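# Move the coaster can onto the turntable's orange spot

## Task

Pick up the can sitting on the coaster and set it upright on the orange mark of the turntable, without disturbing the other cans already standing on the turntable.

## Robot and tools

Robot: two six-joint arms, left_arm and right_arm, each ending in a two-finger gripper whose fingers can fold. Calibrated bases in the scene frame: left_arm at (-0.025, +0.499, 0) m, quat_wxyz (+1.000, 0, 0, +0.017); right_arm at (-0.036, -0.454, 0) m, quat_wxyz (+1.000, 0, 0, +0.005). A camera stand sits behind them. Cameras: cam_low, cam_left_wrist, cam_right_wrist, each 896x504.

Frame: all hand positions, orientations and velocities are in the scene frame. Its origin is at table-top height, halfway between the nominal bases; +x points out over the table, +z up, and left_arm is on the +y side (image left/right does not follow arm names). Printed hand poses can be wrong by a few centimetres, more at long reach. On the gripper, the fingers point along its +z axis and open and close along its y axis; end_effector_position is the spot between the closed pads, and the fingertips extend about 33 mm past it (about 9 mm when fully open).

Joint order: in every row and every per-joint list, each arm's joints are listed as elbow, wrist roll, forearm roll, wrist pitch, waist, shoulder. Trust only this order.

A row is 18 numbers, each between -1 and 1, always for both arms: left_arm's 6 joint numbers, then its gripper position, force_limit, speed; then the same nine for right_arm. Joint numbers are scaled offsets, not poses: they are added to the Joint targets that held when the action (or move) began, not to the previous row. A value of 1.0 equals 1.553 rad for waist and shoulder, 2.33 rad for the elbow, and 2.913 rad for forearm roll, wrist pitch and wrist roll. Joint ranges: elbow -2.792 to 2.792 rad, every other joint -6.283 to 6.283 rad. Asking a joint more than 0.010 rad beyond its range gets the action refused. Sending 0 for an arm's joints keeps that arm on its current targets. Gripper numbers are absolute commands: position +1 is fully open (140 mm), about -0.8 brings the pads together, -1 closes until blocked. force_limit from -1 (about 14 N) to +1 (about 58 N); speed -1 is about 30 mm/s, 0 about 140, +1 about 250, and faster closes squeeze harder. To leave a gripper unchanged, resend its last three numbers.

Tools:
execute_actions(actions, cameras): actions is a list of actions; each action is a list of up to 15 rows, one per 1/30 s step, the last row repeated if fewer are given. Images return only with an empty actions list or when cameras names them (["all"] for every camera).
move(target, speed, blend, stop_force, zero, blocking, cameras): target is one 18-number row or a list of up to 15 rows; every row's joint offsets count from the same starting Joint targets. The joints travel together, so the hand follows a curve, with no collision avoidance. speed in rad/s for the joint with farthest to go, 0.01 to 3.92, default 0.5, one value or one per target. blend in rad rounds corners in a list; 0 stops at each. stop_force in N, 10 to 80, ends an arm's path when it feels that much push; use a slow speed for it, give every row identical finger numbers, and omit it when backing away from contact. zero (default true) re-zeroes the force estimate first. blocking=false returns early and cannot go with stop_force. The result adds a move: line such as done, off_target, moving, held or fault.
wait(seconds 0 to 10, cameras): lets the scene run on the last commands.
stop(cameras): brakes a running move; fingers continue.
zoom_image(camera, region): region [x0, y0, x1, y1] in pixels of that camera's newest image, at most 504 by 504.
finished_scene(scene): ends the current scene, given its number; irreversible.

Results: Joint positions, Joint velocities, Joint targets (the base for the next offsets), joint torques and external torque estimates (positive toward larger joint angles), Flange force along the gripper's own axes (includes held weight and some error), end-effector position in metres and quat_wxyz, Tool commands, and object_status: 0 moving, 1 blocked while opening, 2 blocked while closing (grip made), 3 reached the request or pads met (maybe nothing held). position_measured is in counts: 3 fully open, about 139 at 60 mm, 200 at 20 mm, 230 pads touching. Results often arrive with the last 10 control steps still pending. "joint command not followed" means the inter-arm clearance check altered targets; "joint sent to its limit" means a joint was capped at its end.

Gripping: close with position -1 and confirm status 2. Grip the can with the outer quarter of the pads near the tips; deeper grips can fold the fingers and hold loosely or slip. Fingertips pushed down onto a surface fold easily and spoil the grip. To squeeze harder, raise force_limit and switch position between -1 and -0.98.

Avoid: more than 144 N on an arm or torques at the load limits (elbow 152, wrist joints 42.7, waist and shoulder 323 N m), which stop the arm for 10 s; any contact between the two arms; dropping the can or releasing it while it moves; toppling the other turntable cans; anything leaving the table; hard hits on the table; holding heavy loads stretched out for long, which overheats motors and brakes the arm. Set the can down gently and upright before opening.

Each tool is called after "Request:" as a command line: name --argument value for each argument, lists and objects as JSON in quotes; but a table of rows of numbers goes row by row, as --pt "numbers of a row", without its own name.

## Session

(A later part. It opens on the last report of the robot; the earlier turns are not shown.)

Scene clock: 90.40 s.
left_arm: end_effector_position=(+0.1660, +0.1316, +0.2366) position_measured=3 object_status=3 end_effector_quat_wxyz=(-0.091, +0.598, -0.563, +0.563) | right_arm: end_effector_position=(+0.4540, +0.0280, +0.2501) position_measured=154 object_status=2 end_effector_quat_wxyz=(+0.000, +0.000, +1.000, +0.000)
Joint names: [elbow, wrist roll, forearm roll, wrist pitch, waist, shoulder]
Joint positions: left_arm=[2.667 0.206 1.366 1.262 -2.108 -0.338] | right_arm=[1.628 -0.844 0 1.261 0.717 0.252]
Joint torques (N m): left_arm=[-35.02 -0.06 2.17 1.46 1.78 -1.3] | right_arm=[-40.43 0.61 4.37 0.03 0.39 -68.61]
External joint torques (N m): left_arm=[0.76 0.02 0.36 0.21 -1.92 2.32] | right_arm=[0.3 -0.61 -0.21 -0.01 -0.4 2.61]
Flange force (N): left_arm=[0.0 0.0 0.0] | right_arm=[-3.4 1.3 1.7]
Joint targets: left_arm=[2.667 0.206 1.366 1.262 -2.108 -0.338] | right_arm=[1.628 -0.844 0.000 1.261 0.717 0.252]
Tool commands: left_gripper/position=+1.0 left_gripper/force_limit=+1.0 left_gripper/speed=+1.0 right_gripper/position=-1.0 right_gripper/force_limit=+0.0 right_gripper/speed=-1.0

Request:
wait --seconds 7.0

Request:
move --target '[0,0,0,0,0,0,1,1,1, 0.04665,0,0,-0.05828,0,0.03932,-1,0,-1]' --speed 0.2

Request:
execute_actions --actions '[[[0,0,0,0,0,0,1,1,1, 0,0,0,0,0,0,0.3,0,1]]]' --cameras '["cam_right_wrist"]'

Request:
move --target '[0,0,0,0,0,0,1,1,1, -0.04665,0,0,0.05828,0,-0.03932,0.3,0,1]' --speed 0.3 --cameras '["cam_right_wrist","cam_left_wrist"]'

Request:
wait --seconds 2.5 --cameras '["cam_right_wrist","cam_left_wrist"]'

Scene clock: 98.23 s.
left_arm: end_effector_position=(+0.1660, +0.1316, +0.2366) position_measured=3 object_status=3 end_effector_quat_wxyz=(-0.091, +0.598, -0.563, +0.563) | right_arm: end_effector_position=(+0.4540, +0.0280, +0.2501) position_measured=154 object_status=2 end_effector_quat_wxyz=(+0.000, +0.000, +1.000, +0.000)
Joint names: [elbow, wrist roll, forearm roll, wrist pitch, waist, shoulder]
Joint positions: left_arm=[2.667 0.206 1.366 1.262 -2.108 -0.338] | right_arm=[1.628 -0.844 0 1.261 0.717 0.252]
Joint torques (N m): left_arm=[-34.94 0.01 2.21 1.53 1.35 -1.43] | right_arm=[-40.51 0.6 4.35 0.06 0.25 -68.41]
External joint torques (N m): left_arm=[0.67 -0.04 0.33 0.15 -1.45 2.26] | right_arm=[0.56 -0.6 -0.21 -0.02 -0.35 2.49]
Flange force (N): left_arm=[0.0 0.0 0.0] | right_arm=[-2.9 0.9 2.0]
Joint targets: left_arm=[2.667 0.206 1.366 1.262 -2.108 -0.338] | right_arm=[1.628 -0.844 0.000 1.261 0.717 0.252]
Tool commands: left_gripper/position=+1.0 left_gripper/force_limit=+1.0 left_gripper/speed=+1.0 right_gripper/position=-1.0 right_gripper/force_limit=+0.0 right_gripper/speed=-1.0
wait: 7.00 s; at rest from the start

Scene clock: 99.53 s.
left_arm: end_effector_position=(+0.1660, +0.1316, +0.2366) position_measured=3 object_status=3 end_effector_quat_wxyz=(-0.091, +0.598, -0.563, +0.563) | right_arm: end_effector_position=(+0.4539, +0.0280, +0.1522) position_measured=154 object_status=2 end_effector_quat_wxyz=(+0.000, +0.000, +1.000, +0.000)
Joint names: [elbow, wrist roll, forearm roll, wrist pitch, waist, shoulder]
Joint positions: left_arm=[2.667 0.206 1.366 1.262 -2.108 -0.338] | right_arm=[1.737 -0.844 0 1.092 0.717 0.313]
Joint torques (N m): left_arm=[-35.11 -0.11 2.18 1.52 0.81 -1.38] | right_arm=[-37.81 0.55 4.07 0.05 0.49 -72.04]
External joint torques (N m): left_arm=[0.86 0.07 0.35 0.15 -0.92 2.26] | right_arm=[0.16 -0.56 -0.17 -0.04 -0.51 2.5]
Flange force (N): left_arm=[0.0 0.0 0.0] | right_arm=[-3.4 1.1 2.1]
Joint targets: left_arm=[2.667 0.206 1.366 1.262 -2.108 -0.338] | right_arm=[1.737 -0.844 0.000 1.092 0.717 0.313]
move: done

Scene clock: 99.70 s.
left_arm: end_effector_position=(+0.1660, +0.1316, +0.2366) position_measured=3 object_status=3 end_effector_quat_wxyz=(-0.091, +0.598, -0.563, +0.563) | right_arm: end_effector_position=(+0.4539, +0.0280, +0.1521) position_measured=132 object_status=0 end_effector_quat_wxyz=(+0.000, +0.000, +1.000, +0.000)
Joint names: [elbow, wrist roll, forearm roll, wrist pitch, waist, shoulder]
Joint positions: left_arm=[2.667 0.206 1.366 1.262 -2.108 -0.338] | right_arm=[1.737 -0.844 0 1.092 0.717 0.313]
Joint torques (N m): left_arm=[-35.23 0.03 2.12 1.5 1.17 -1.48] | right_arm=[-36.75 0.56 4.07 0.05 0.14 -70.71]
External joint torques (N m): left_arm=[0.94 -0.07 0.41 0.18 -1.2 2.04] | right_arm=[-0.66 -0.56 -0.2 -0.02 -0.19 1.23]
Flange force (N): left_arm=[0.0 0.0 0.0] | right_arm=[-2.9 1.4 0.3]
Joint targets: left_arm=[2.667 0.206 1.366 1.262 -2.108 -0.338] | right_arm=[1.737 -0.844 0.000 1.092 0.717 0.313]
Kept back: 10 steps.
Step readings (joint positions of left_arm | right_arm):
0: [2.667 0.206 1.366 1.262 -2.108 -0.338] | [1.737 -0.844 0.000 1.092 0.717 0.313]
1: [2.667 0.206 1.366 1.262 -2.108 -0.338] | [1.737 -0.844 0.000 1.092 0.717 0.313]
2: [2.667 0.206 1.366 1.262 -2.108 -0.338] | [1.737 -0.844 0.000 1.092 0.717 0.313]
4: [2.667 0.206 1.366 1.262 -2.108 -0.338] | [1.737 -0.844 0.000 1.092 0.717 0.313]
Images, in order (width x height): cam_right_wrist 896x504.

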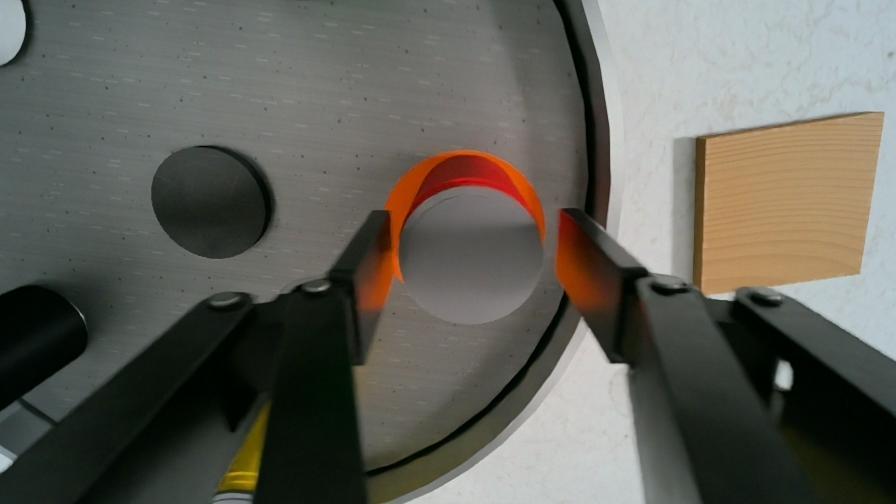

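Scene clock: 101.27 s.
left_arm: end_effector_position=(+0.1660, +0.1316, +0.2366) position_measured=3 object_status=3 end_effector_quat_wxyz=(-0.091, +0.598, -0.563, +0.563) | right_arm: end_effector_position=(+0.4540, +0.0280, +0.2500) position_measured=91 object_status=3 end_effector_quat_wxyz=(+0.000, +0.000, +1.000, +0.000)
Joint names: [elbow, wrist roll, forearm roll, wrist pitch, waist, shoulder]
Joint positions: left_arm=[2.667 0.206 1.366 1.262 -2.108 -0.338] | right_arm=[1.629 -0.844 0 1.261 0.717 0.252]
Joint torques (N m): left_arm=[-35.2 -0.04 2.22 1.54 0.81 -1.63] | right_arm=[-39.81 0.59 4.34 0.05 0.57 -67.17]
External joint torques (N m): left_arm=[0.89 0 0.3 0.13 -0.91 2.67] | right_arm=[-0.29 -0.59 -0.18 -0.02 -0.38 1]
Flange force (N): left_arm=[0.0 0.0 0.0] | right_arm=[-2.4 0.4 0.2]
Joint targets: left_arm=[2.667 0.206 1.366 1.262 -2.108 -0.338] | right_arm=[1.628 -0.844 0.000 1.261 0.717 0.252]
move: done
Images, in order (width x height): cam_left_wrist 896x504, cam_right_wrist 896x504.

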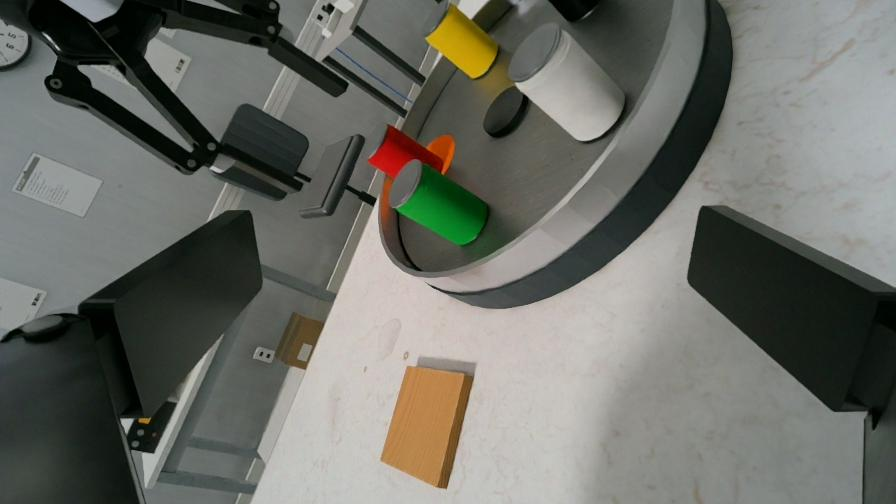

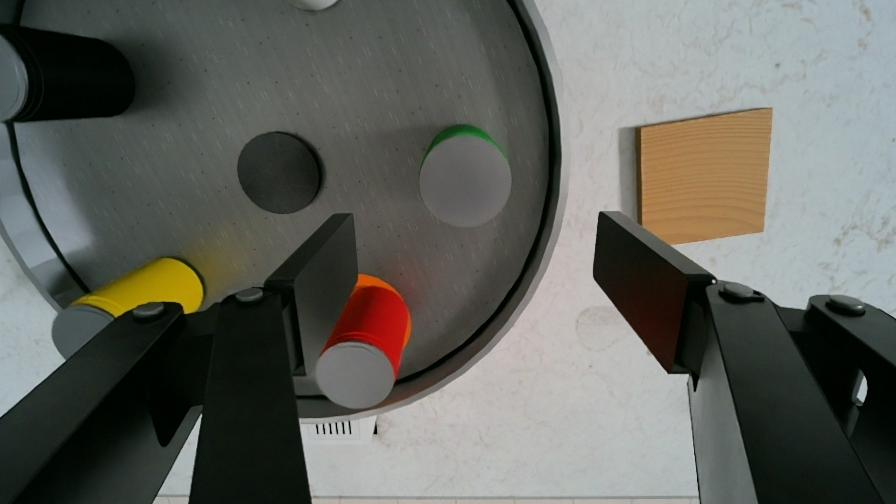

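Scene clock: 103.77 s.
left_arm: end_effector_position=(+0.1660, +0.1316, +0.2366) position_measured=3 object_status=3 end_effector_quat_wxyz=(-0.091, +0.598, -0.563, +0.563) | right_arm: end_effector_position=(+0.4540, +0.0280, +0.2501) position_measured=91 object_status=3 end_effector_quat_wxyz=(+0.000, +0.000, +1.000, +0.000)
Joint names: [elbow, wrist roll, forearm roll, wrist pitch, waist, shoulder]
Joint positions: left_arm=[2.667 0.206 1.366 1.262 -2.108 -0.338] | right_arm=[1.628 -0.844 0 1.261 0.717 0.252]
Joint torques (N m): left_arm=[-34.99 -0.06 2.17 1.49 0.93 -1.67] | right_arm=[-39.53 0.54 4.35 0.05 0.41 -67.25]
External joint torques (N m): left_arm=[0.78 0.02 0.33 0.19 -0.82 2.27] | right_arm=[-0.6 -0.54 -0.2 -0.03 -0.42 1.09]
Flange force (N): left_arm=[0.0 0.0 0.0] | right_arm=[-3.0 1.0 -0.2]
Joint targets: left_arm=[2.667 0.206 1.366 1.262 -2.108 -0.338] | right_arm=[1.628 -0.844 0.000 1.261 0.717 0.252]
Tool commands: left_gripper/position=+1.0 left_gripper/force_limit=+1.0 left_gripper/speed=+1.0 right_gripper/position=+0.3 right_gripper/force_limit=+0.0 right_gripper/speed=+1.0
wait: 2.50 s; at rest by 0.17 s
Images, in order (width x height): cam_left_wrist 896x504, cam_right_wrist 896x504.

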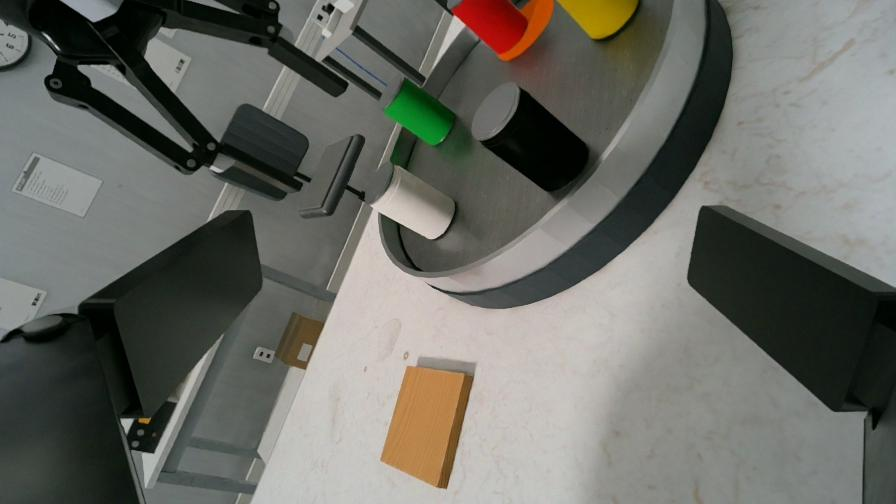

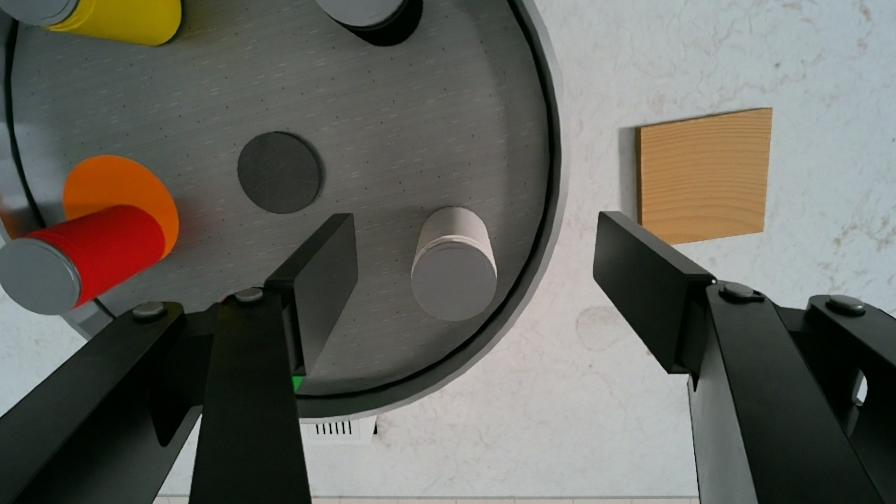

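Request:
zoom_image --camera "cam_right_wrist" --region '[0, 120, 240, 340]'

Request:
zoom_image --camera "cam_left_wrist" --region '[400, 0, 660, 140]'

Request:
wait --seconds 1.6 --cameras '["cam_right_wrist","cam_left_wrist"]'

Request:
zoom_image --camera "cam_left_wrist" --region '[480, 0, 740, 230]'

Request:
wait --seconds 2.2 --cameras '["cam_right_wrist"]'

Request:
zoom_image --camera "cam_right_wrist" --region '[230, 0, 570, 300]'

Scaled by 2.100 from the camera's 896x504 image, which has a finer 1280x720 frame.

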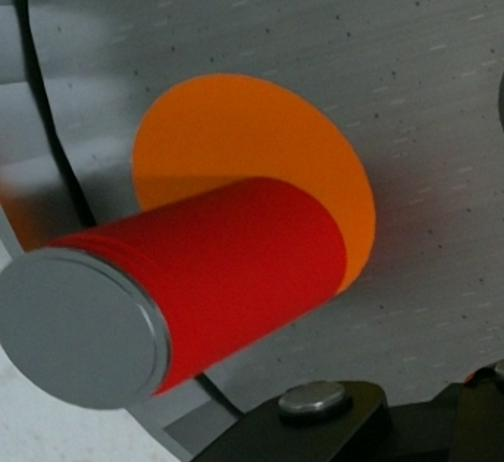

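Scaled by 1.938 from the camera's 896x504 image, which has a finer 1280x720 frame.

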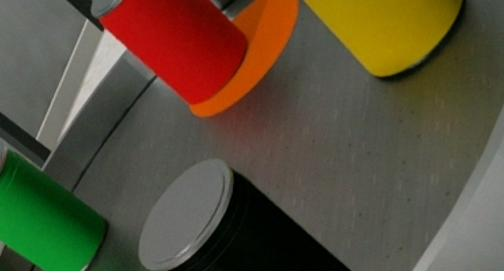

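Scene clock: 106.13 s.
left_arm: end_effector_position=(+0.1660, +0.1316, +0.2366) position_measured=3 object_status=3 end_effector_quat_wxyz=(-0.091, +0.598, -0.563, +0.563) | right_arm: end_effector_position=(+0.4540, +0.0280, +0.2501) position_measured=91 object_status=3 end_effector_quat_wxyz=(+0.000, +0.000, +1.000, +0.000)
Joint names: [elbow, wrist roll, forearm roll, wrist pitch, waist, shoulder]
Joint positions: left_arm=[2.667 0.206 1.366 1.262 -2.108 -0.338] | right_arm=[1.628 -0.844 0 1.261 0.717 0.252]
Joint torques (N m): left_arm=[-34.96 -0.01 2.2 1.49 0.77 -1.02] | right_arm=[-39.55 0.58 4.37 0.04 0.25 -67.36]
External joint torques (N m): left_arm=[0.72 -0.02 0.32 0.19 -0.72 1.57] | right_arm=[-0.8 -0.58 -0.2 -0.02 -0.29 1]
Flange force (N): left_arm=[0.0 0.0 0.0] | right_arm=[-3.1 1.2 -0.5]
Joint targets: left_arm=[2.667 0.206 1.366 1.262 -2.108 -0.338] | right_arm=[1.628 -0.844 0.000 1.261 0.717 0.252]
Tool commands: left_gripper/position=+1.0 left_gripper/force_limit=+1.0 left_gripper/speed=+1.0 right_gripper/position=+0.3 right_gripper/force_limit=+0.0 right_gripper/speed=+1.0
wait: 1.60 s; at rest from the start
Images, in order (width x height): cam_left_wrist 896x504, cam_right_wrist 896x504.

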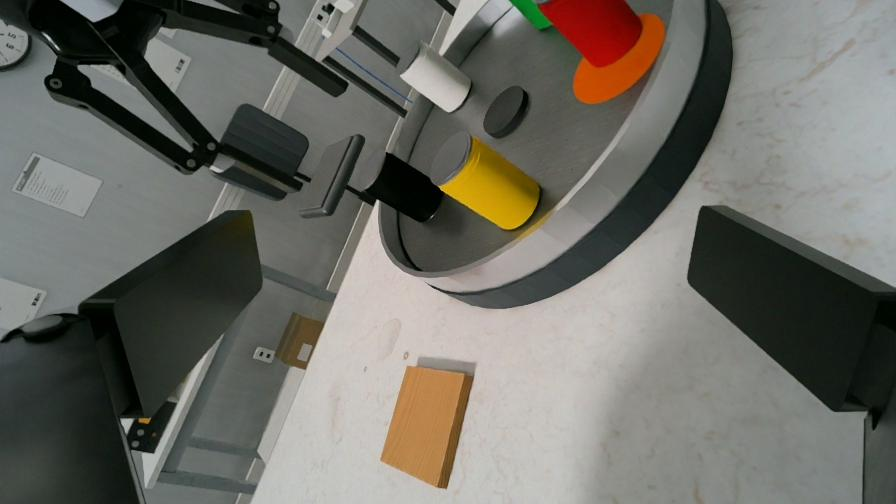

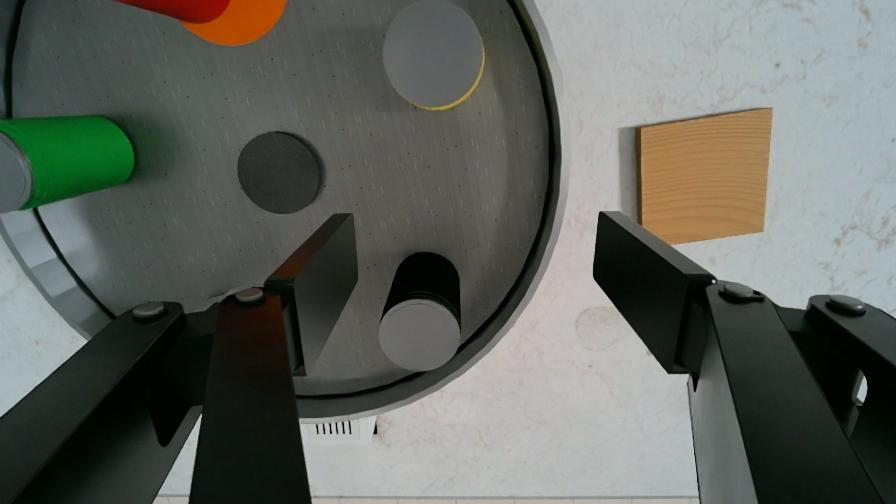

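Scaled by 1.938 from the camera's 896x504 image, which has a finer 1280x720 frame.

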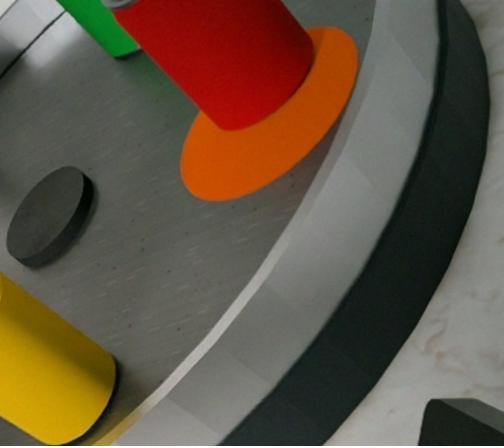

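Scene clock: 108.33 s.
left_arm: end_effector_position=(+0.1660, +0.1316, +0.2366) position_measured=3 object_status=3 end_effector_quat_wxyz=(-0.091, +0.598, -0.563, +0.563) | right_arm: end_effector_position=(+0.4540, +0.0280, +0.2501) position_measured=91 object_status=3 end_effector_quat_wxyz=(+0.000, +0.000, +1.000, +0.000)
Joint names: [elbow, wrist roll, forearm roll, wrist pitch, waist, shoulder]
Joint positions: left_arm=[2.667 0.206 1.366 1.262 -2.108 -0.338] | right_arm=[1.628 -0.844 0 1.261 0.717 0.252]
Joint torques (N m): left_arm=[-34.86 -0.1 2.13 1.63 0.7 -1.15] | right_arm=[-39.53 0.6 4.39 0.03 0.49 -67.08]
External joint torques (N m): left_arm=[0.56 0.06 0.41 0.04 -0.84 1.77] | right_arm=[-0.63 -0.6 -0.23 0 -0.54 1.12]
Flange force (N): left_arm=[0.0 0.0 0.0] | right_arm=[-3.2 0.8 -0.2]
Joint targets: left_arm=[2.667 0.206 1.366 1.262 -2.108 -0.338] | right_arm=[1.628 -0.844 0.000 1.261 0.717 0.252]
Tool commands: left_gripper/position=+1.0 left_gripper/force_limit=+1.0 left_gripper/speed=+1.0 right_gripper/position=+0.3 right_gripper/force_limit=+0.0 right_gripper/speed=+1.0
wait: 2.20 s; at rest by 0.17 s
Images, in order (width x height): cam_right_wrist 896x504.

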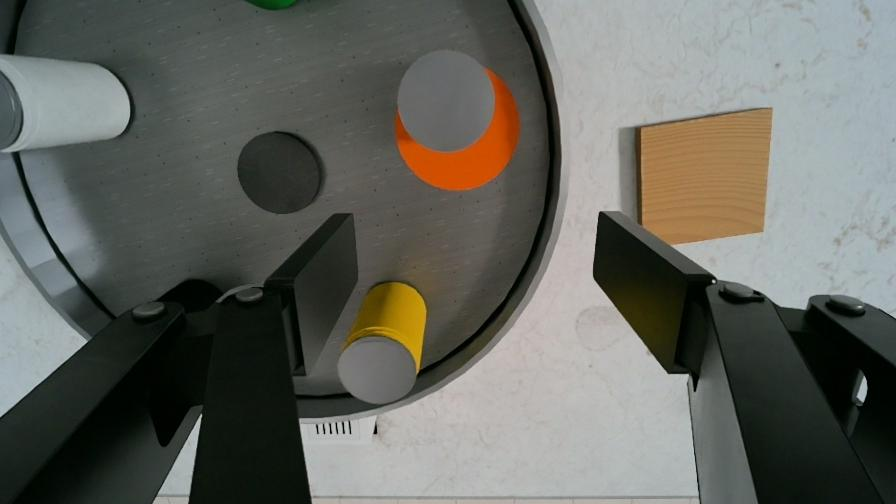

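Scaled by 1.482 from the camera's 896x504 image, which has a finer 1280x720 frame.

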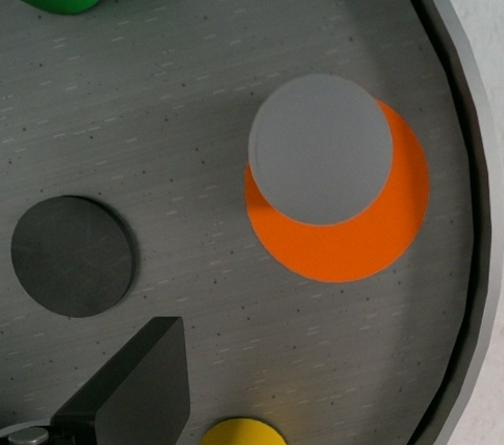

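Request:
move --target '[0,0,0,0,0,0,1,1,1, 0.04758,0,0,-0.05958,0,0.04037,0.048,0,0]' --speed 0.25

Scene clock: 122.00 s.
left_arm: end_effector_position=(+0.1660, +0.1316, +0.2366) position_measured=3 object_status=3 end_effector_quat_wxyz=(-0.091, +0.598, -0.563, +0.563) | right_arm: end_effector_position=(+0.4539, +0.0280, +0.1500) position_measured=123 object_status=3 end_effector_quat_wxyz=(+0.000, +0.000, +1.000, +0.000) end_effector_velocity=(+0.001, +0.001, +0.000) end_effector_angular_velocity=(+0.002, -0.003, +0.000)
Joint names: [elbow, wrist roll, forearm roll, wrist pitch, waist, shoulder]
Joint positions: left_arm=[2.667 0.206 1.366 1.262 -2.108 -0.338] | right_arm=[1.739 -0.844 0 1.088 0.717 0.315]
Joint velocities: left_arm=[within noise] | right_arm=[0.001 0 0 -0.005 0 0]
Joint torques (N m): left_arm=[-34.98 -0.1 2.25 1.48 0.88 -1.64] | right_arm=[-36.48 0.56 4.08 0.28 0.26 -70.74]
External joint torques (N m): left_arm=[0.73 0.06 0.27 0.21 -0.77 2.18] | right_arm=[-1.09 -0.56 -0.19 -0.25 -0.23 0.86]
Flange force (N): left_arm=[0.0 0.0 0.0] | right_arm=[-3.1 1.4 0.0]
Joint targets: left_arm=[2.667 0.206 1.366 1.262 -2.108 -0.338] | right_arm=[1.739 -0.844 0.000 1.088 0.717 0.315]
move: done

Request:
wait --seconds 4.2

Request:
execute_actions --actions '[[[0,0,0,0,0,0,1,1,1, 0,0,0,0,0,0,-1,0,-0.3]]]' --cameras '["cam_right_wrist"]'

Request:
move --target '[0,0,0,0,0,0,1,1,1, -0.04758,0,0,0.05958,0,-0.04037,-1,0,-0.3]' --speed 0.5 --cameras '["cam_right_wrist","cam_left_wrist"]'

Request:
zoom_image --camera "cam_right_wrist" --region '[300, 60, 580, 340]'

Request:
wait --seconds 0.8 --cameras '["cam_right_wrist","cam_low"]'

Scene clock: 126.83 s.
left_arm: end_effector_position=(+0.1660, +0.1316, +0.2366) position_measured=3 object_status=3 end_effector_quat_wxyz=(-0.091, +0.598, -0.563, +0.563) | right_arm: end_effector_position=(+0.4539, +0.0280, +0.1499) position_measured=123 object_status=3 end_effector_quat_wxyz=(+0.000, +0.000, +1.000, +0.000)
Joint names: [elbow, wrist roll, forearm roll, wrist pitch, waist, shoulder]
Joint positions: left_arm=[2.667 0.206 1.366 1.262 -2.108 -0.338] | right_arm=[1.739 -0.844 0 1.088 0.717 0.315]
Joint torques (N m): left_arm=[-34.92 -0.08 2.26 1.42 1.12 -1.17] | right_arm=[-36.72 0.58 4.07 0.04 0.31 -70.85]
External joint torques (N m): left_arm=[0.61 0.05 0.27 0.26 -1.08 1.67] | right_arm=[-0.64 -0.58 -0.2 -0.02 -0.28 1.38]
Flange force (N): left_arm=[0.0 0.0 0.0] | right_arm=[-3.2 1.4 0.5]
Joint targets: left_arm=[2.667 0.206 1.366 1.262 -2.108 -0.338] | right_arm=[1.739 -0.844 0.000 1.088 0.717 0.315]
Tool commands: left_gripper/position=+1.0 left_gripper/force_limit=+1.0 left_gripper/speed=+1.0 right_gripper/position=+0.048 right_gripper/force_limit=+0.0 right_gripper/speed=+0.0
wait: 4.20 s; at rest from the start

Scene clock: 127.00 s.
left_arm: end_effector_position=(+0.1660, +0.1316, +0.2366) position_measured=3 object_status=3 end_effector_quat_wxyz=(-0.091, +0.598, -0.563, +0.563) | right_arm: end_effector_position=(+0.4539, +0.0280, +0.1499) position_measured=137 object_status=0 end_effector_quat_wxyz=(+0.000, +0.000, +1.000, +0.000)
Joint names: [elbow, wrist roll, forearm roll, wrist pitch, waist, shoulder]
Joint positions: left_arm=[2.667 0.206 1.366 1.262 -2.108 -0.338] | right_arm=[1.739 -0.844 0 1.088 0.717 0.315]
Joint torques (N m): left_arm=[-35.23 0.02 2.17 1.49 0.82 -1.58] | right_arm=[-36.74 0.59 4.27 0 0.86 -70.59]
External joint torques (N m): left_arm=[1 -0.06 0.35 0.19 -0.87 2.23] | right_arm=[-0.88 -0.59 -0.38 0.01 -0.87 0.83]
Flange force (N): left_arm=[0.0 0.0 0.0] | right_arm=[-3.5 0.5 -0.2]
Joint targets: left_arm=[2.667 0.206 1.366 1.262 -2.108 -0.338] | right_arm=[1.739 -0.844 0.000 1.088 0.717 0.315]
Kept back: 10 steps.
Step readings (joint positions of left_arm | right_arm):
0: [2.667 0.206 1.366 1.262 -2.108 -0.338] | [1.739 -0.844 0.000 1.088 0.717 0.315]
1: [2.667 0.206 1.366 1.262 -2.108 -0.338] | [1.739 -0.844 0.000 1.088 0.717 0.315]
2: [2.667 0.206 1.366 1.262 -2.108 -0.338] | [1.739 -0.844 0.000 1.088 0.717 0.315]
4: [2.667 0.206 1.366 1.262 -2.108 -0.338] | [1.739 -0.844 0.000 1.088 0.717 0.315]
Images, in order (width x height): cam_right_wrist 896x504.

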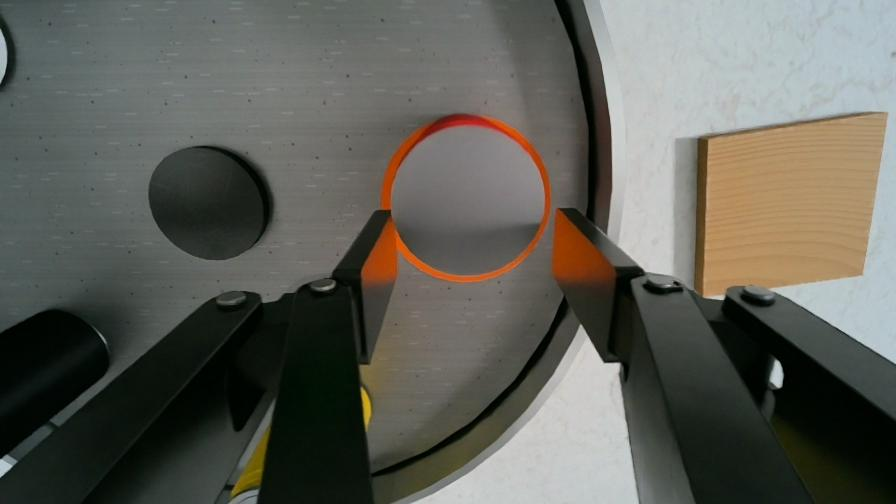

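Scene clock: 128.47 s.
left_arm: end_effector_position=(+0.1660, +0.1316, +0.2366) position_measured=3 object_status=3 end_effector_quat_wxyz=(-0.091, +0.598, -0.563, +0.563) | right_arm: end_effector_position=(+0.4540, +0.0280, +0.2501) position_measured=156 object_status=2 end_effector_quat_wxyz=(+0.000, +0.000, +1.000, +0.000)
Joint names: [elbow, wrist roll, forearm roll, wrist pitch, waist, shoulder]
Joint positions: left_arm=[2.667 0.206 1.366 1.262 -2.108 -0.338] | right_arm=[1.628 -0.844 0 1.261 0.717 0.252]
Joint torques (N m): left_arm=[-34.92 -0.13 2.14 1.41 1.1 -1.61] | right_arm=[-40.28 0.58 4.38 0.16 0.28 -68.04]
External joint torques (N m): left_arm=[0.62 0.09 0.39 0.27 -1.24 2.52] | right_arm=[0.25 -0.58 -0.24 -0.13 -0.36 2.21]
Flange force (N): left_arm=[0.0 0.0 0.0] | right_arm=[-2.9 1.0 1.6]
Joint targets: left_arm=[2.667 0.206 1.366 1.262 -2.108 -0.338] | right_arm=[1.628 -0.844 0.000 1.261 0.717 0.252]
move: done
Images, in order (width x height): cam_left_wrist 896x504, cam_right_wrist 896x504.

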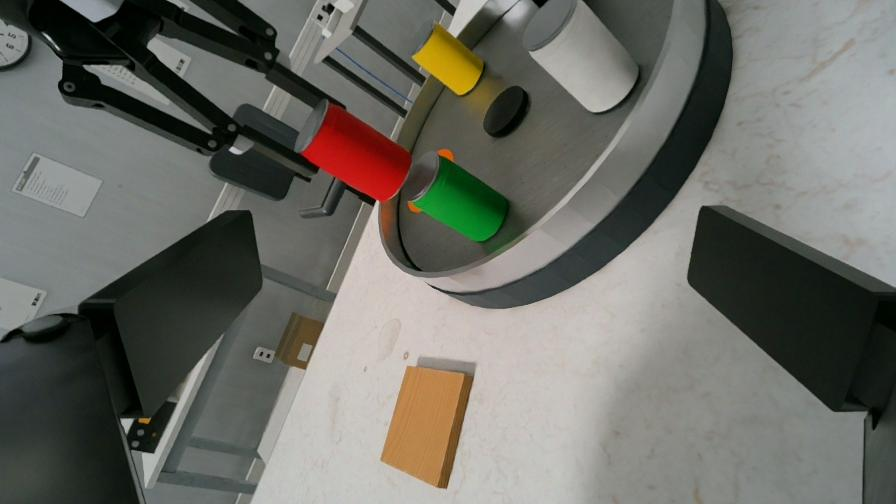

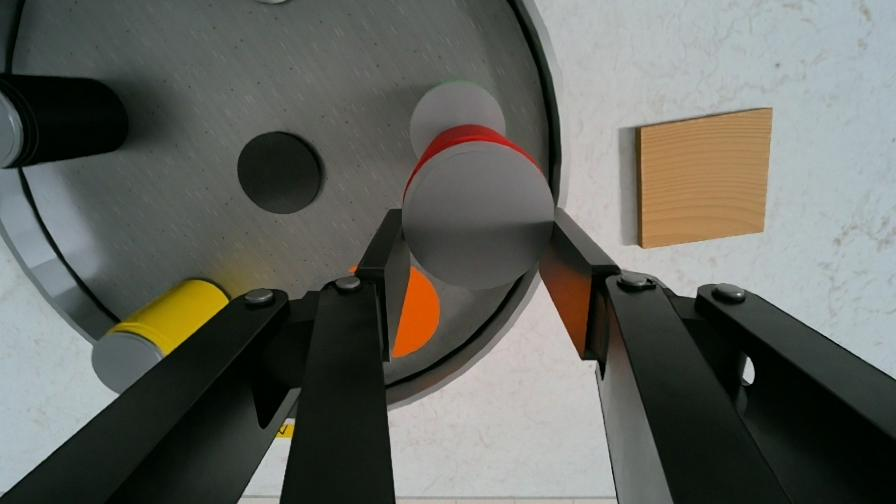

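Scaled by 1.800 from the camera's 896x504 image, which has a finer 1280x720 frame.

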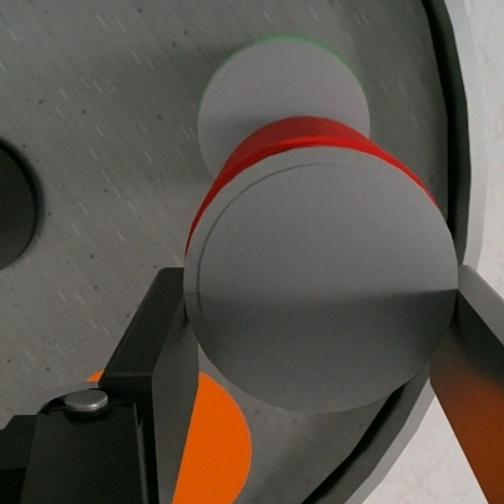

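Scene clock: 129.27 s.
left_arm: end_effector_position=(+0.1660, +0.1316, +0.2366) position_measured=3 object_status=3 end_effector_quat_wxyz=(-0.091, +0.598, -0.563, +0.563) | right_arm: end_effector_position=(+0.4540, +0.0280, +0.2501) position_measured=156 object_status=2 end_effector_quat_wxyz=(+0.000, +0.000, +1.000, +0.000)
Joint names: [elbow, wrist roll, forearm roll, wrist pitch, waist, shoulder]
Joint positions: left_arm=[2.667 0.206 1.366 1.262 -2.108 -0.338] | right_arm=[1.628 -0.844 0 1.261 0.717 0.252]
Joint torques (N m): left_arm=[-34.82 -0.09 2.23 1.57 0.9 -1.41] | right_arm=[-40.43 0.61 4.4 0.08 0.26 -68.33]
External joint torques (N m): left_arm=[0.57 0.06 0.3 0.11 -0.91 2.13] | right_arm=[0.41 -0.61 -0.25 -0.04 -0.23 2.22]
Flange force (N): left_arm=[0.0 0.0 0.0] | right_arm=[-2.7 0.9 1.7]
Joint targets: left_arm=[2.667 0.206 1.366 1.262 -2.108 -0.338] | right_arm=[1.628 -0.844 0.000 1.261 0.717 0.252]
Tool commands: left_gripper/position=+1.0 left_gripper/force_limit=+1.0 left_gripper/speed=+1.0 right_gripper/position=-1.0 right_gripper/force_limit=+0.0 right_gripper/speed=-0.3
wait: 0.80 s; at rest by 0.17 s
Images, in order (width x height): cam_low 896x504, cam_right_wrist 896x504.

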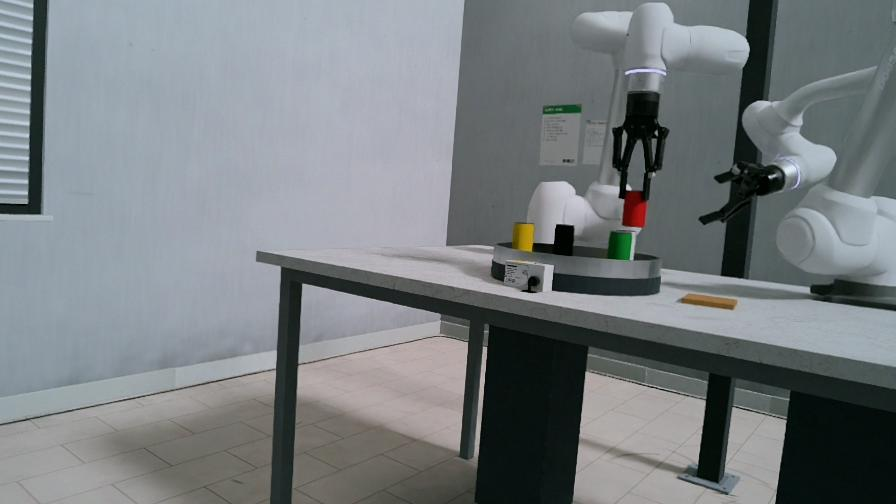

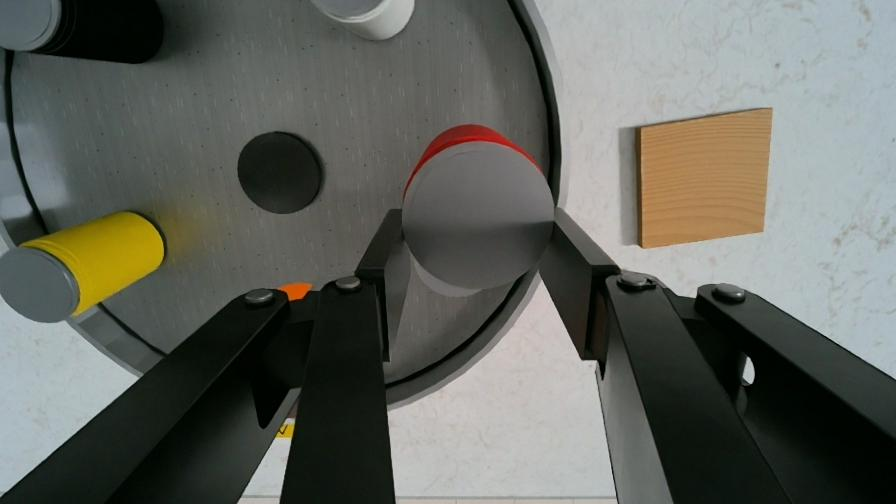

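Request:
wait --seconds 0

Scene clock: 133.97 s.
left_arm: end_effector_position=(+0.1660, +0.1316, +0.2366) position_measured=3 object_status=3 end_effector_quat_wxyz=(-0.091, +0.598, -0.563, +0.563) | right_arm: end_effector_position=(+0.4540, +0.0280, +0.2501) position_measured=156 object_status=2 end_effector_quat_wxyz=(+0.000, +0.000, +1.000, +0.000)
Joint names: [elbow, wrist roll, forearm roll, wrist pitch, waist, shoulder]
Joint positions: left_arm=[2.667 0.206 1.366 1.262 -2.108 -0.338] | right_arm=[1.628 -0.844 0 1.261 0.717 0.252]
Joint torques (N m): left_arm=[-35.03 -0.11 2.14 1.56 0.14 -1.6] | right_arm=[-40.36 0.59 4.4 0.05 0.61 -68.39]
External joint torques (N m): left_arm=[0.8 0.07 0.38 0.12 -0.14 2.29] | right_arm=[0.14 -0.59 -0.23 -0.03 -0.7 2.26]
Flange force (N): left_arm=[0.0 0.0 0.0] | right_arm=[-3.5 0.8 1.3]
Joint targets: left_arm=[2.667 0.206 1.366 1.262 -2.108 -0.338] | right_arm=[1.628 -0.844 0.000 1.261 0.717 0.252]
Tool commands: left_gripper/position=+1.0 left_gripper/force_limit=+1.0 left_gripper/speed=+1.0 right_gripper/position=-1.0 right_gripper/force_limit=+0.0 right_gripper/speed=-0.3

Request:
wait --seconds 9.06

Request:
move --target '[0,0,0,0,0,0,1,1,1, 0.04702,0,0,-0.05880,0,0.03974,-1,0,-0.3]' --speed 0.3

Request:
execute_actions --actions '[[[0,0,0,0,0,0,1,1,1, 0,0,0,0,0,0,0.3,0,1]]]' --cameras '["cam_right_wrist"]'

Request:
move --target '[0,0,0,0,0,0,1,1,1, -0.04702,0,0,0.05880,0,-0.03974,0.3,0,1]' --speed 0.3 --cameras '["cam_right_wrist","cam_left_wrist"]'

Request:
wait --seconds 2.3 --cameras '["cam_right_wrist","cam_left_wrist"]'

Request:
zoom_image --camera "cam_right_wrist" --region '[0, 120, 240, 340]'

Scene clock: 143.73 s.
left_arm: end_effector_position=(+0.1660, +0.1316, +0.2366) position_measured=3 object_status=3 end_effector_quat_wxyz=(-0.091, +0.598, -0.563, +0.563) | right_arm: end_effector_position=(+0.4540, +0.0280, +0.2501) position_measured=156 object_status=2 end_effector_quat_wxyz=(+0.000, +0.000, +1.000, +0.000)
Joint names: [elbow, wrist roll, forearm roll, wrist pitch, waist, shoulder]
Joint positions: left_arm=[2.667 0.206 1.366 1.262 -2.108 -0.338] | right_arm=[1.628 -0.844 0 1.261 0.717 0.252]
Joint torques (N m): left_arm=[-35.24 -0.13 2.24 1.62 1.13 -1.51] | right_arm=[-40.35 0.59 4.37 0.1 0.33 -68.62]
External joint torques (N m): left_arm=[0.96 0.09 0.29 0.05 -1.21 2.29] | right_arm=[0.12 -0.59 -0.2 -0.07 -0.26 2.36]
Flange force (N): left_arm=[0.0 0.0 0.0] | right_arm=[-3.2 1.4 1.4]
Joint targets: left_arm=[2.667 0.206 1.366 1.262 -2.108 -0.338] | right_arm=[1.628 -0.844 0.000 1.261 0.717 0.252]
Tool commands: left_gripper/position=+1.0 left_gripper/force_limit=+1.0 left_gripper/speed=+1.0 right_gripper/position=-1.0 right_gripper/force_limit=+0.0 right_gripper/speed=-0.3
wait: 9.07 s; at rest from the start

Scene clock: 144.77 s.
left_arm: end_effector_position=(+0.1660, +0.1316, +0.2366) position_measured=3 object_status=3 end_effector_quat_wxyz=(-0.091, +0.598, -0.563, +0.563) | right_arm: end_effector_position=(+0.4539, +0.0280, +0.1513) position_measured=156 object_status=2 end_effector_quat_wxyz=(+0.000, +0.000, +1.000, +0.000)
Joint names: [elbow, wrist roll, forearm roll, wrist pitch, waist, shoulder]
Joint positions: left_arm=[2.667 0.206 1.366 1.262 -2.108 -0.338] | right_arm=[1.738 -0.844 0 1.09 0.717 0.314]
Joint torques (N m): left_arm=[-35.17 0.06 2.18 1.51 0.99 -1.52] | right_arm=[-37.32 0.56 4.07 0.04 0.38 -72.12]
External joint torques (N m): left_arm=[0.86 -0.09 0.35 0.17 -0.98 2.07] | right_arm=[-0.25 -0.56 -0.18 -0.03 -0.45 2.68]
Flange force (N): left_arm=[0.0 0.0 0.0] | right_arm=[-4.1 2.0 1.8]
Joint targets: left_arm=[2.667 0.206 1.366 1.262 -2.108 -0.338] | right_arm=[1.738 -0.844 0.000 1.090 0.717 0.314]
move: done

Scene clock: 144.93 s.
left_arm: end_effector_position=(+0.1660, +0.1316, +0.2366) position_measured=3 object_status=3 end_effector_quat_wxyz=(-0.091, +0.598, -0.563, +0.563) | right_arm: end_effector_position=(+0.4539, +0.0280, +0.1512) position_measured=134 object_status=0 end_effector_quat_wxyz=(+0.000, +0.000, +1.000, +0.000)
Joint names: [elbow, wrist roll, forearm roll, wrist pitch, waist, shoulder]
Joint positions: left_arm=[2.667 0.206 1.366 1.262 -2.108 -0.338] | right_arm=[1.738 -0.844 0 1.09 0.717 0.314]
Joint torques (N m): left_arm=[-34.95 -0.01 2.2 1.49 1.03 -1.52] | right_arm=[-36.76 0.59 4.04 0.04 0.35 -70.76]
External joint torques (N m): left_arm=[0.67 -0.03 0.33 0.19 -1.07 2.22] | right_arm=[-0.61 -0.59 -0.16 0 -0.23 1.16]
Flange force (N): left_arm=[0.0 0.0 0.0] | right_arm=[-2.9 1.1 0.3]
Joint targets: left_arm=[2.667 0.206 1.366 1.262 -2.108 -0.338] | right_arm=[1.738 -0.844 0.000 1.090 0.717 0.314]
Kept back: 10 steps.
Step readings (joint positions of left_arm | right_arm):
0: [2.667 0.206 1.366 1.262 -2.108 -0.338] | [1.738 -0.844 0.000 1.090 0.717 0.314]
1: [2.667 0.206 1.366 1.262 -2.108 -0.338] | [1.738 -0.844 0.000 1.090 0.717 0.314]
2: [2.667 0.206 1.366 1.262 -2.108 -0.338] | [1.738 -0.844 0.000 1.090 0.717 0.314]
4: [2.667 0.206 1.366 1.262 -2.108 -0.338] | [1.738 -0.844 0.000 1.090 0.717 0.314]
Images, in order (width x height): cam_right_wrist 896x504.

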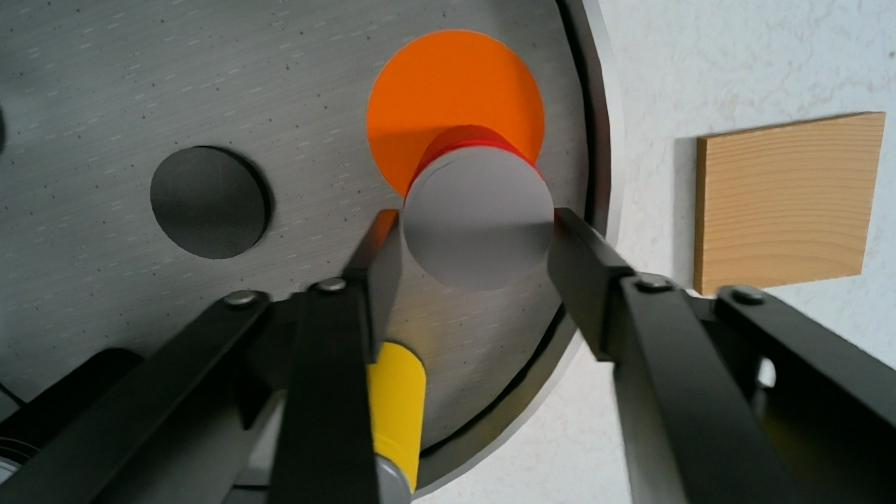

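Scene clock: 146.50 s.
left_arm: end_effector_position=(+0.1660, +0.1316, +0.2366) position_measured=3 object_status=3 end_effector_quat_wxyz=(-0.091, +0.598, -0.563, +0.563) | right_arm: end_effector_position=(+0.4540, +0.0280, +0.2500) position_measured=91 object_status=3 end_effector_quat_wxyz=(+0.000, +0.000, +1.000, +0.000)
Joint names: [elbow, wrist roll, forearm roll, wrist pitch, waist, shoulder]
Joint positions: left_arm=[2.667 0.206 1.366 1.262 -2.108 -0.338] | right_arm=[1.629 -0.844 0 1.261 0.717 0.252]
Joint torques (N m): left_arm=[-34.97 -0.01 2.22 1.53 1.29 -1.56] | right_arm=[-39.85 0.58 4.33 -0.07 0.61 -67.14]
External joint torques (N m): left_arm=[0.7 -0.02 0.31 0.16 -1.24 2.06] | right_arm=[-0.16 -0.58 -0.18 0.1 -0.51 1.21]
Flange force (N): left_arm=[0.0 0.0 0.0] | right_arm=[-2.6 0.4 0.2]
Joint targets: left_arm=[2.667 0.206 1.366 1.262 -2.108 -0.338] | right_arm=[1.628 -0.844 0.000 1.261 0.717 0.252]
move: done
Images, in order (width x height): cam_left_wrist 896x504, cam_right_wrist 896x504.

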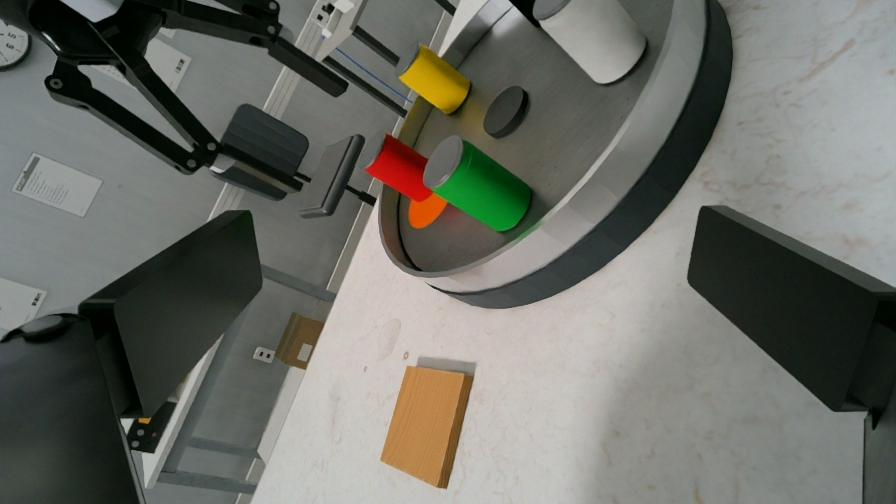

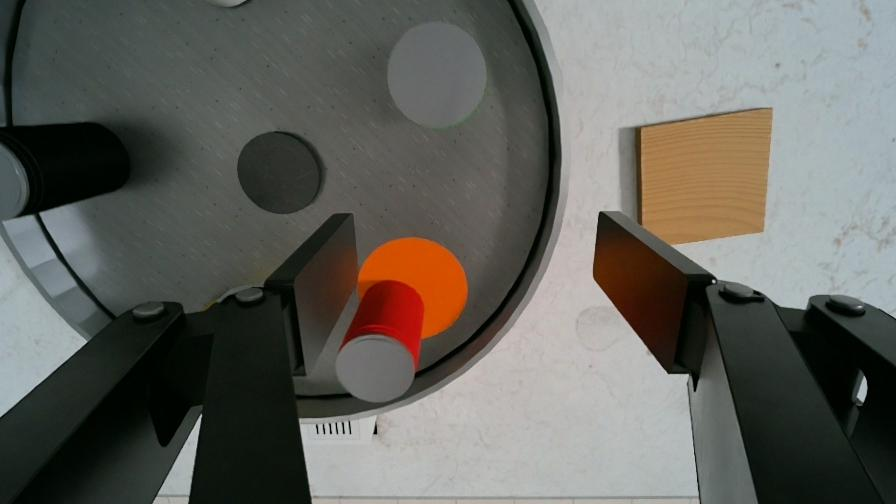

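Scene clock: 148.80 s.
left_arm: end_effector_position=(+0.1660, +0.1316, +0.2366) position_measured=3 object_status=3 end_effector_quat_wxyz=(-0.091, +0.598, -0.563, +0.563) | right_arm: end_effector_position=(+0.4540, +0.0280, +0.2501) position_measured=91 object_status=3 end_effector_quat_wxyz=(+0.000, +0.000, +1.000, +0.000)
Joint names: [elbow, wrist roll, forearm roll, wrist pitch, waist, shoulder]
Joint positions: left_arm=[2.667 0.206 1.366 1.262 -2.108 -0.338] | right_arm=[1.628 -0.844 0 1.261 0.717 0.252]
Joint torques (N m): left_arm=[-35.1 0.02 2.17 1.57 1.11 -1.38] | right_arm=[-39.51 0.6 4.36 0.04 0.31 -67.31]
External joint torques (N m): left_arm=[0.8 -0.05 0.36 0.1 -1.21 2.16] | right_arm=[-0.5 -0.6 -0.21 -0.01 -0.35 1.34]
Flange force (N): left_arm=[0.0 0.0 0.0] | right_arm=[-3.1 1.1 0.0]
Joint targets: left_arm=[2.667 0.206 1.366 1.262 -2.108 -0.338] | right_arm=[1.628 -0.844 0.000 1.261 0.717 0.252]
Tool commands: left_gripper/position=+1.0 left_gripper/force_limit=+1.0 left_gripper/speed=+1.0 right_gripper/position=+0.3 right_gripper/force_limit=+0.0 right_gripper/speed=+1.0
wait: 2.30 s; at rest by 0.17 s
Images, in order (width x height): cam_left_wrist 896x504, cam_right_wrist 896x504.

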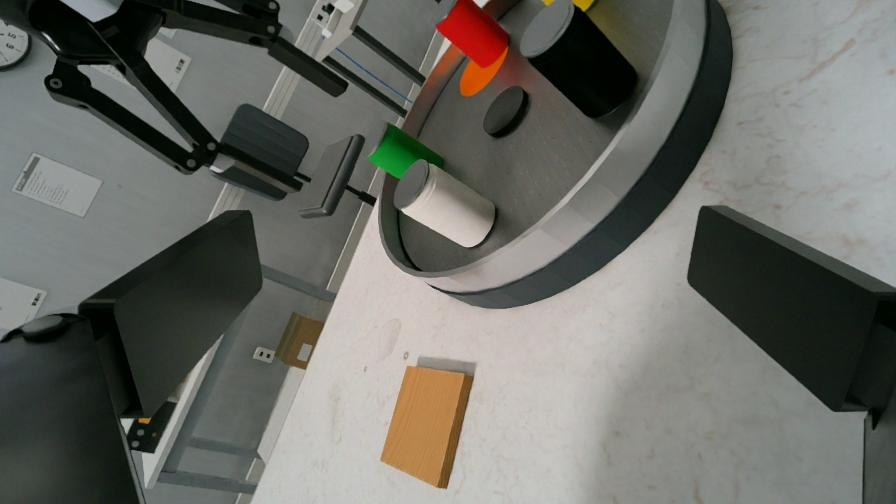

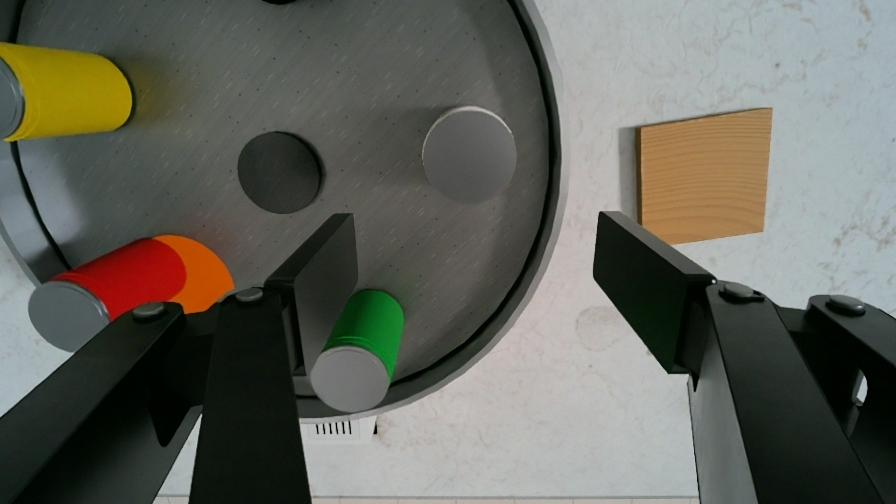

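Scaled by 2.100 from the camera's 896x504 image, which has a finer 1280x720 frame.

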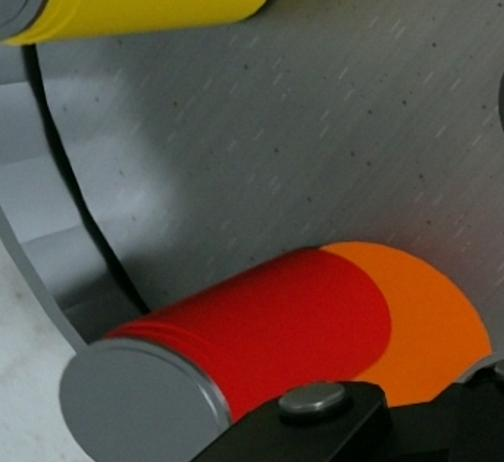

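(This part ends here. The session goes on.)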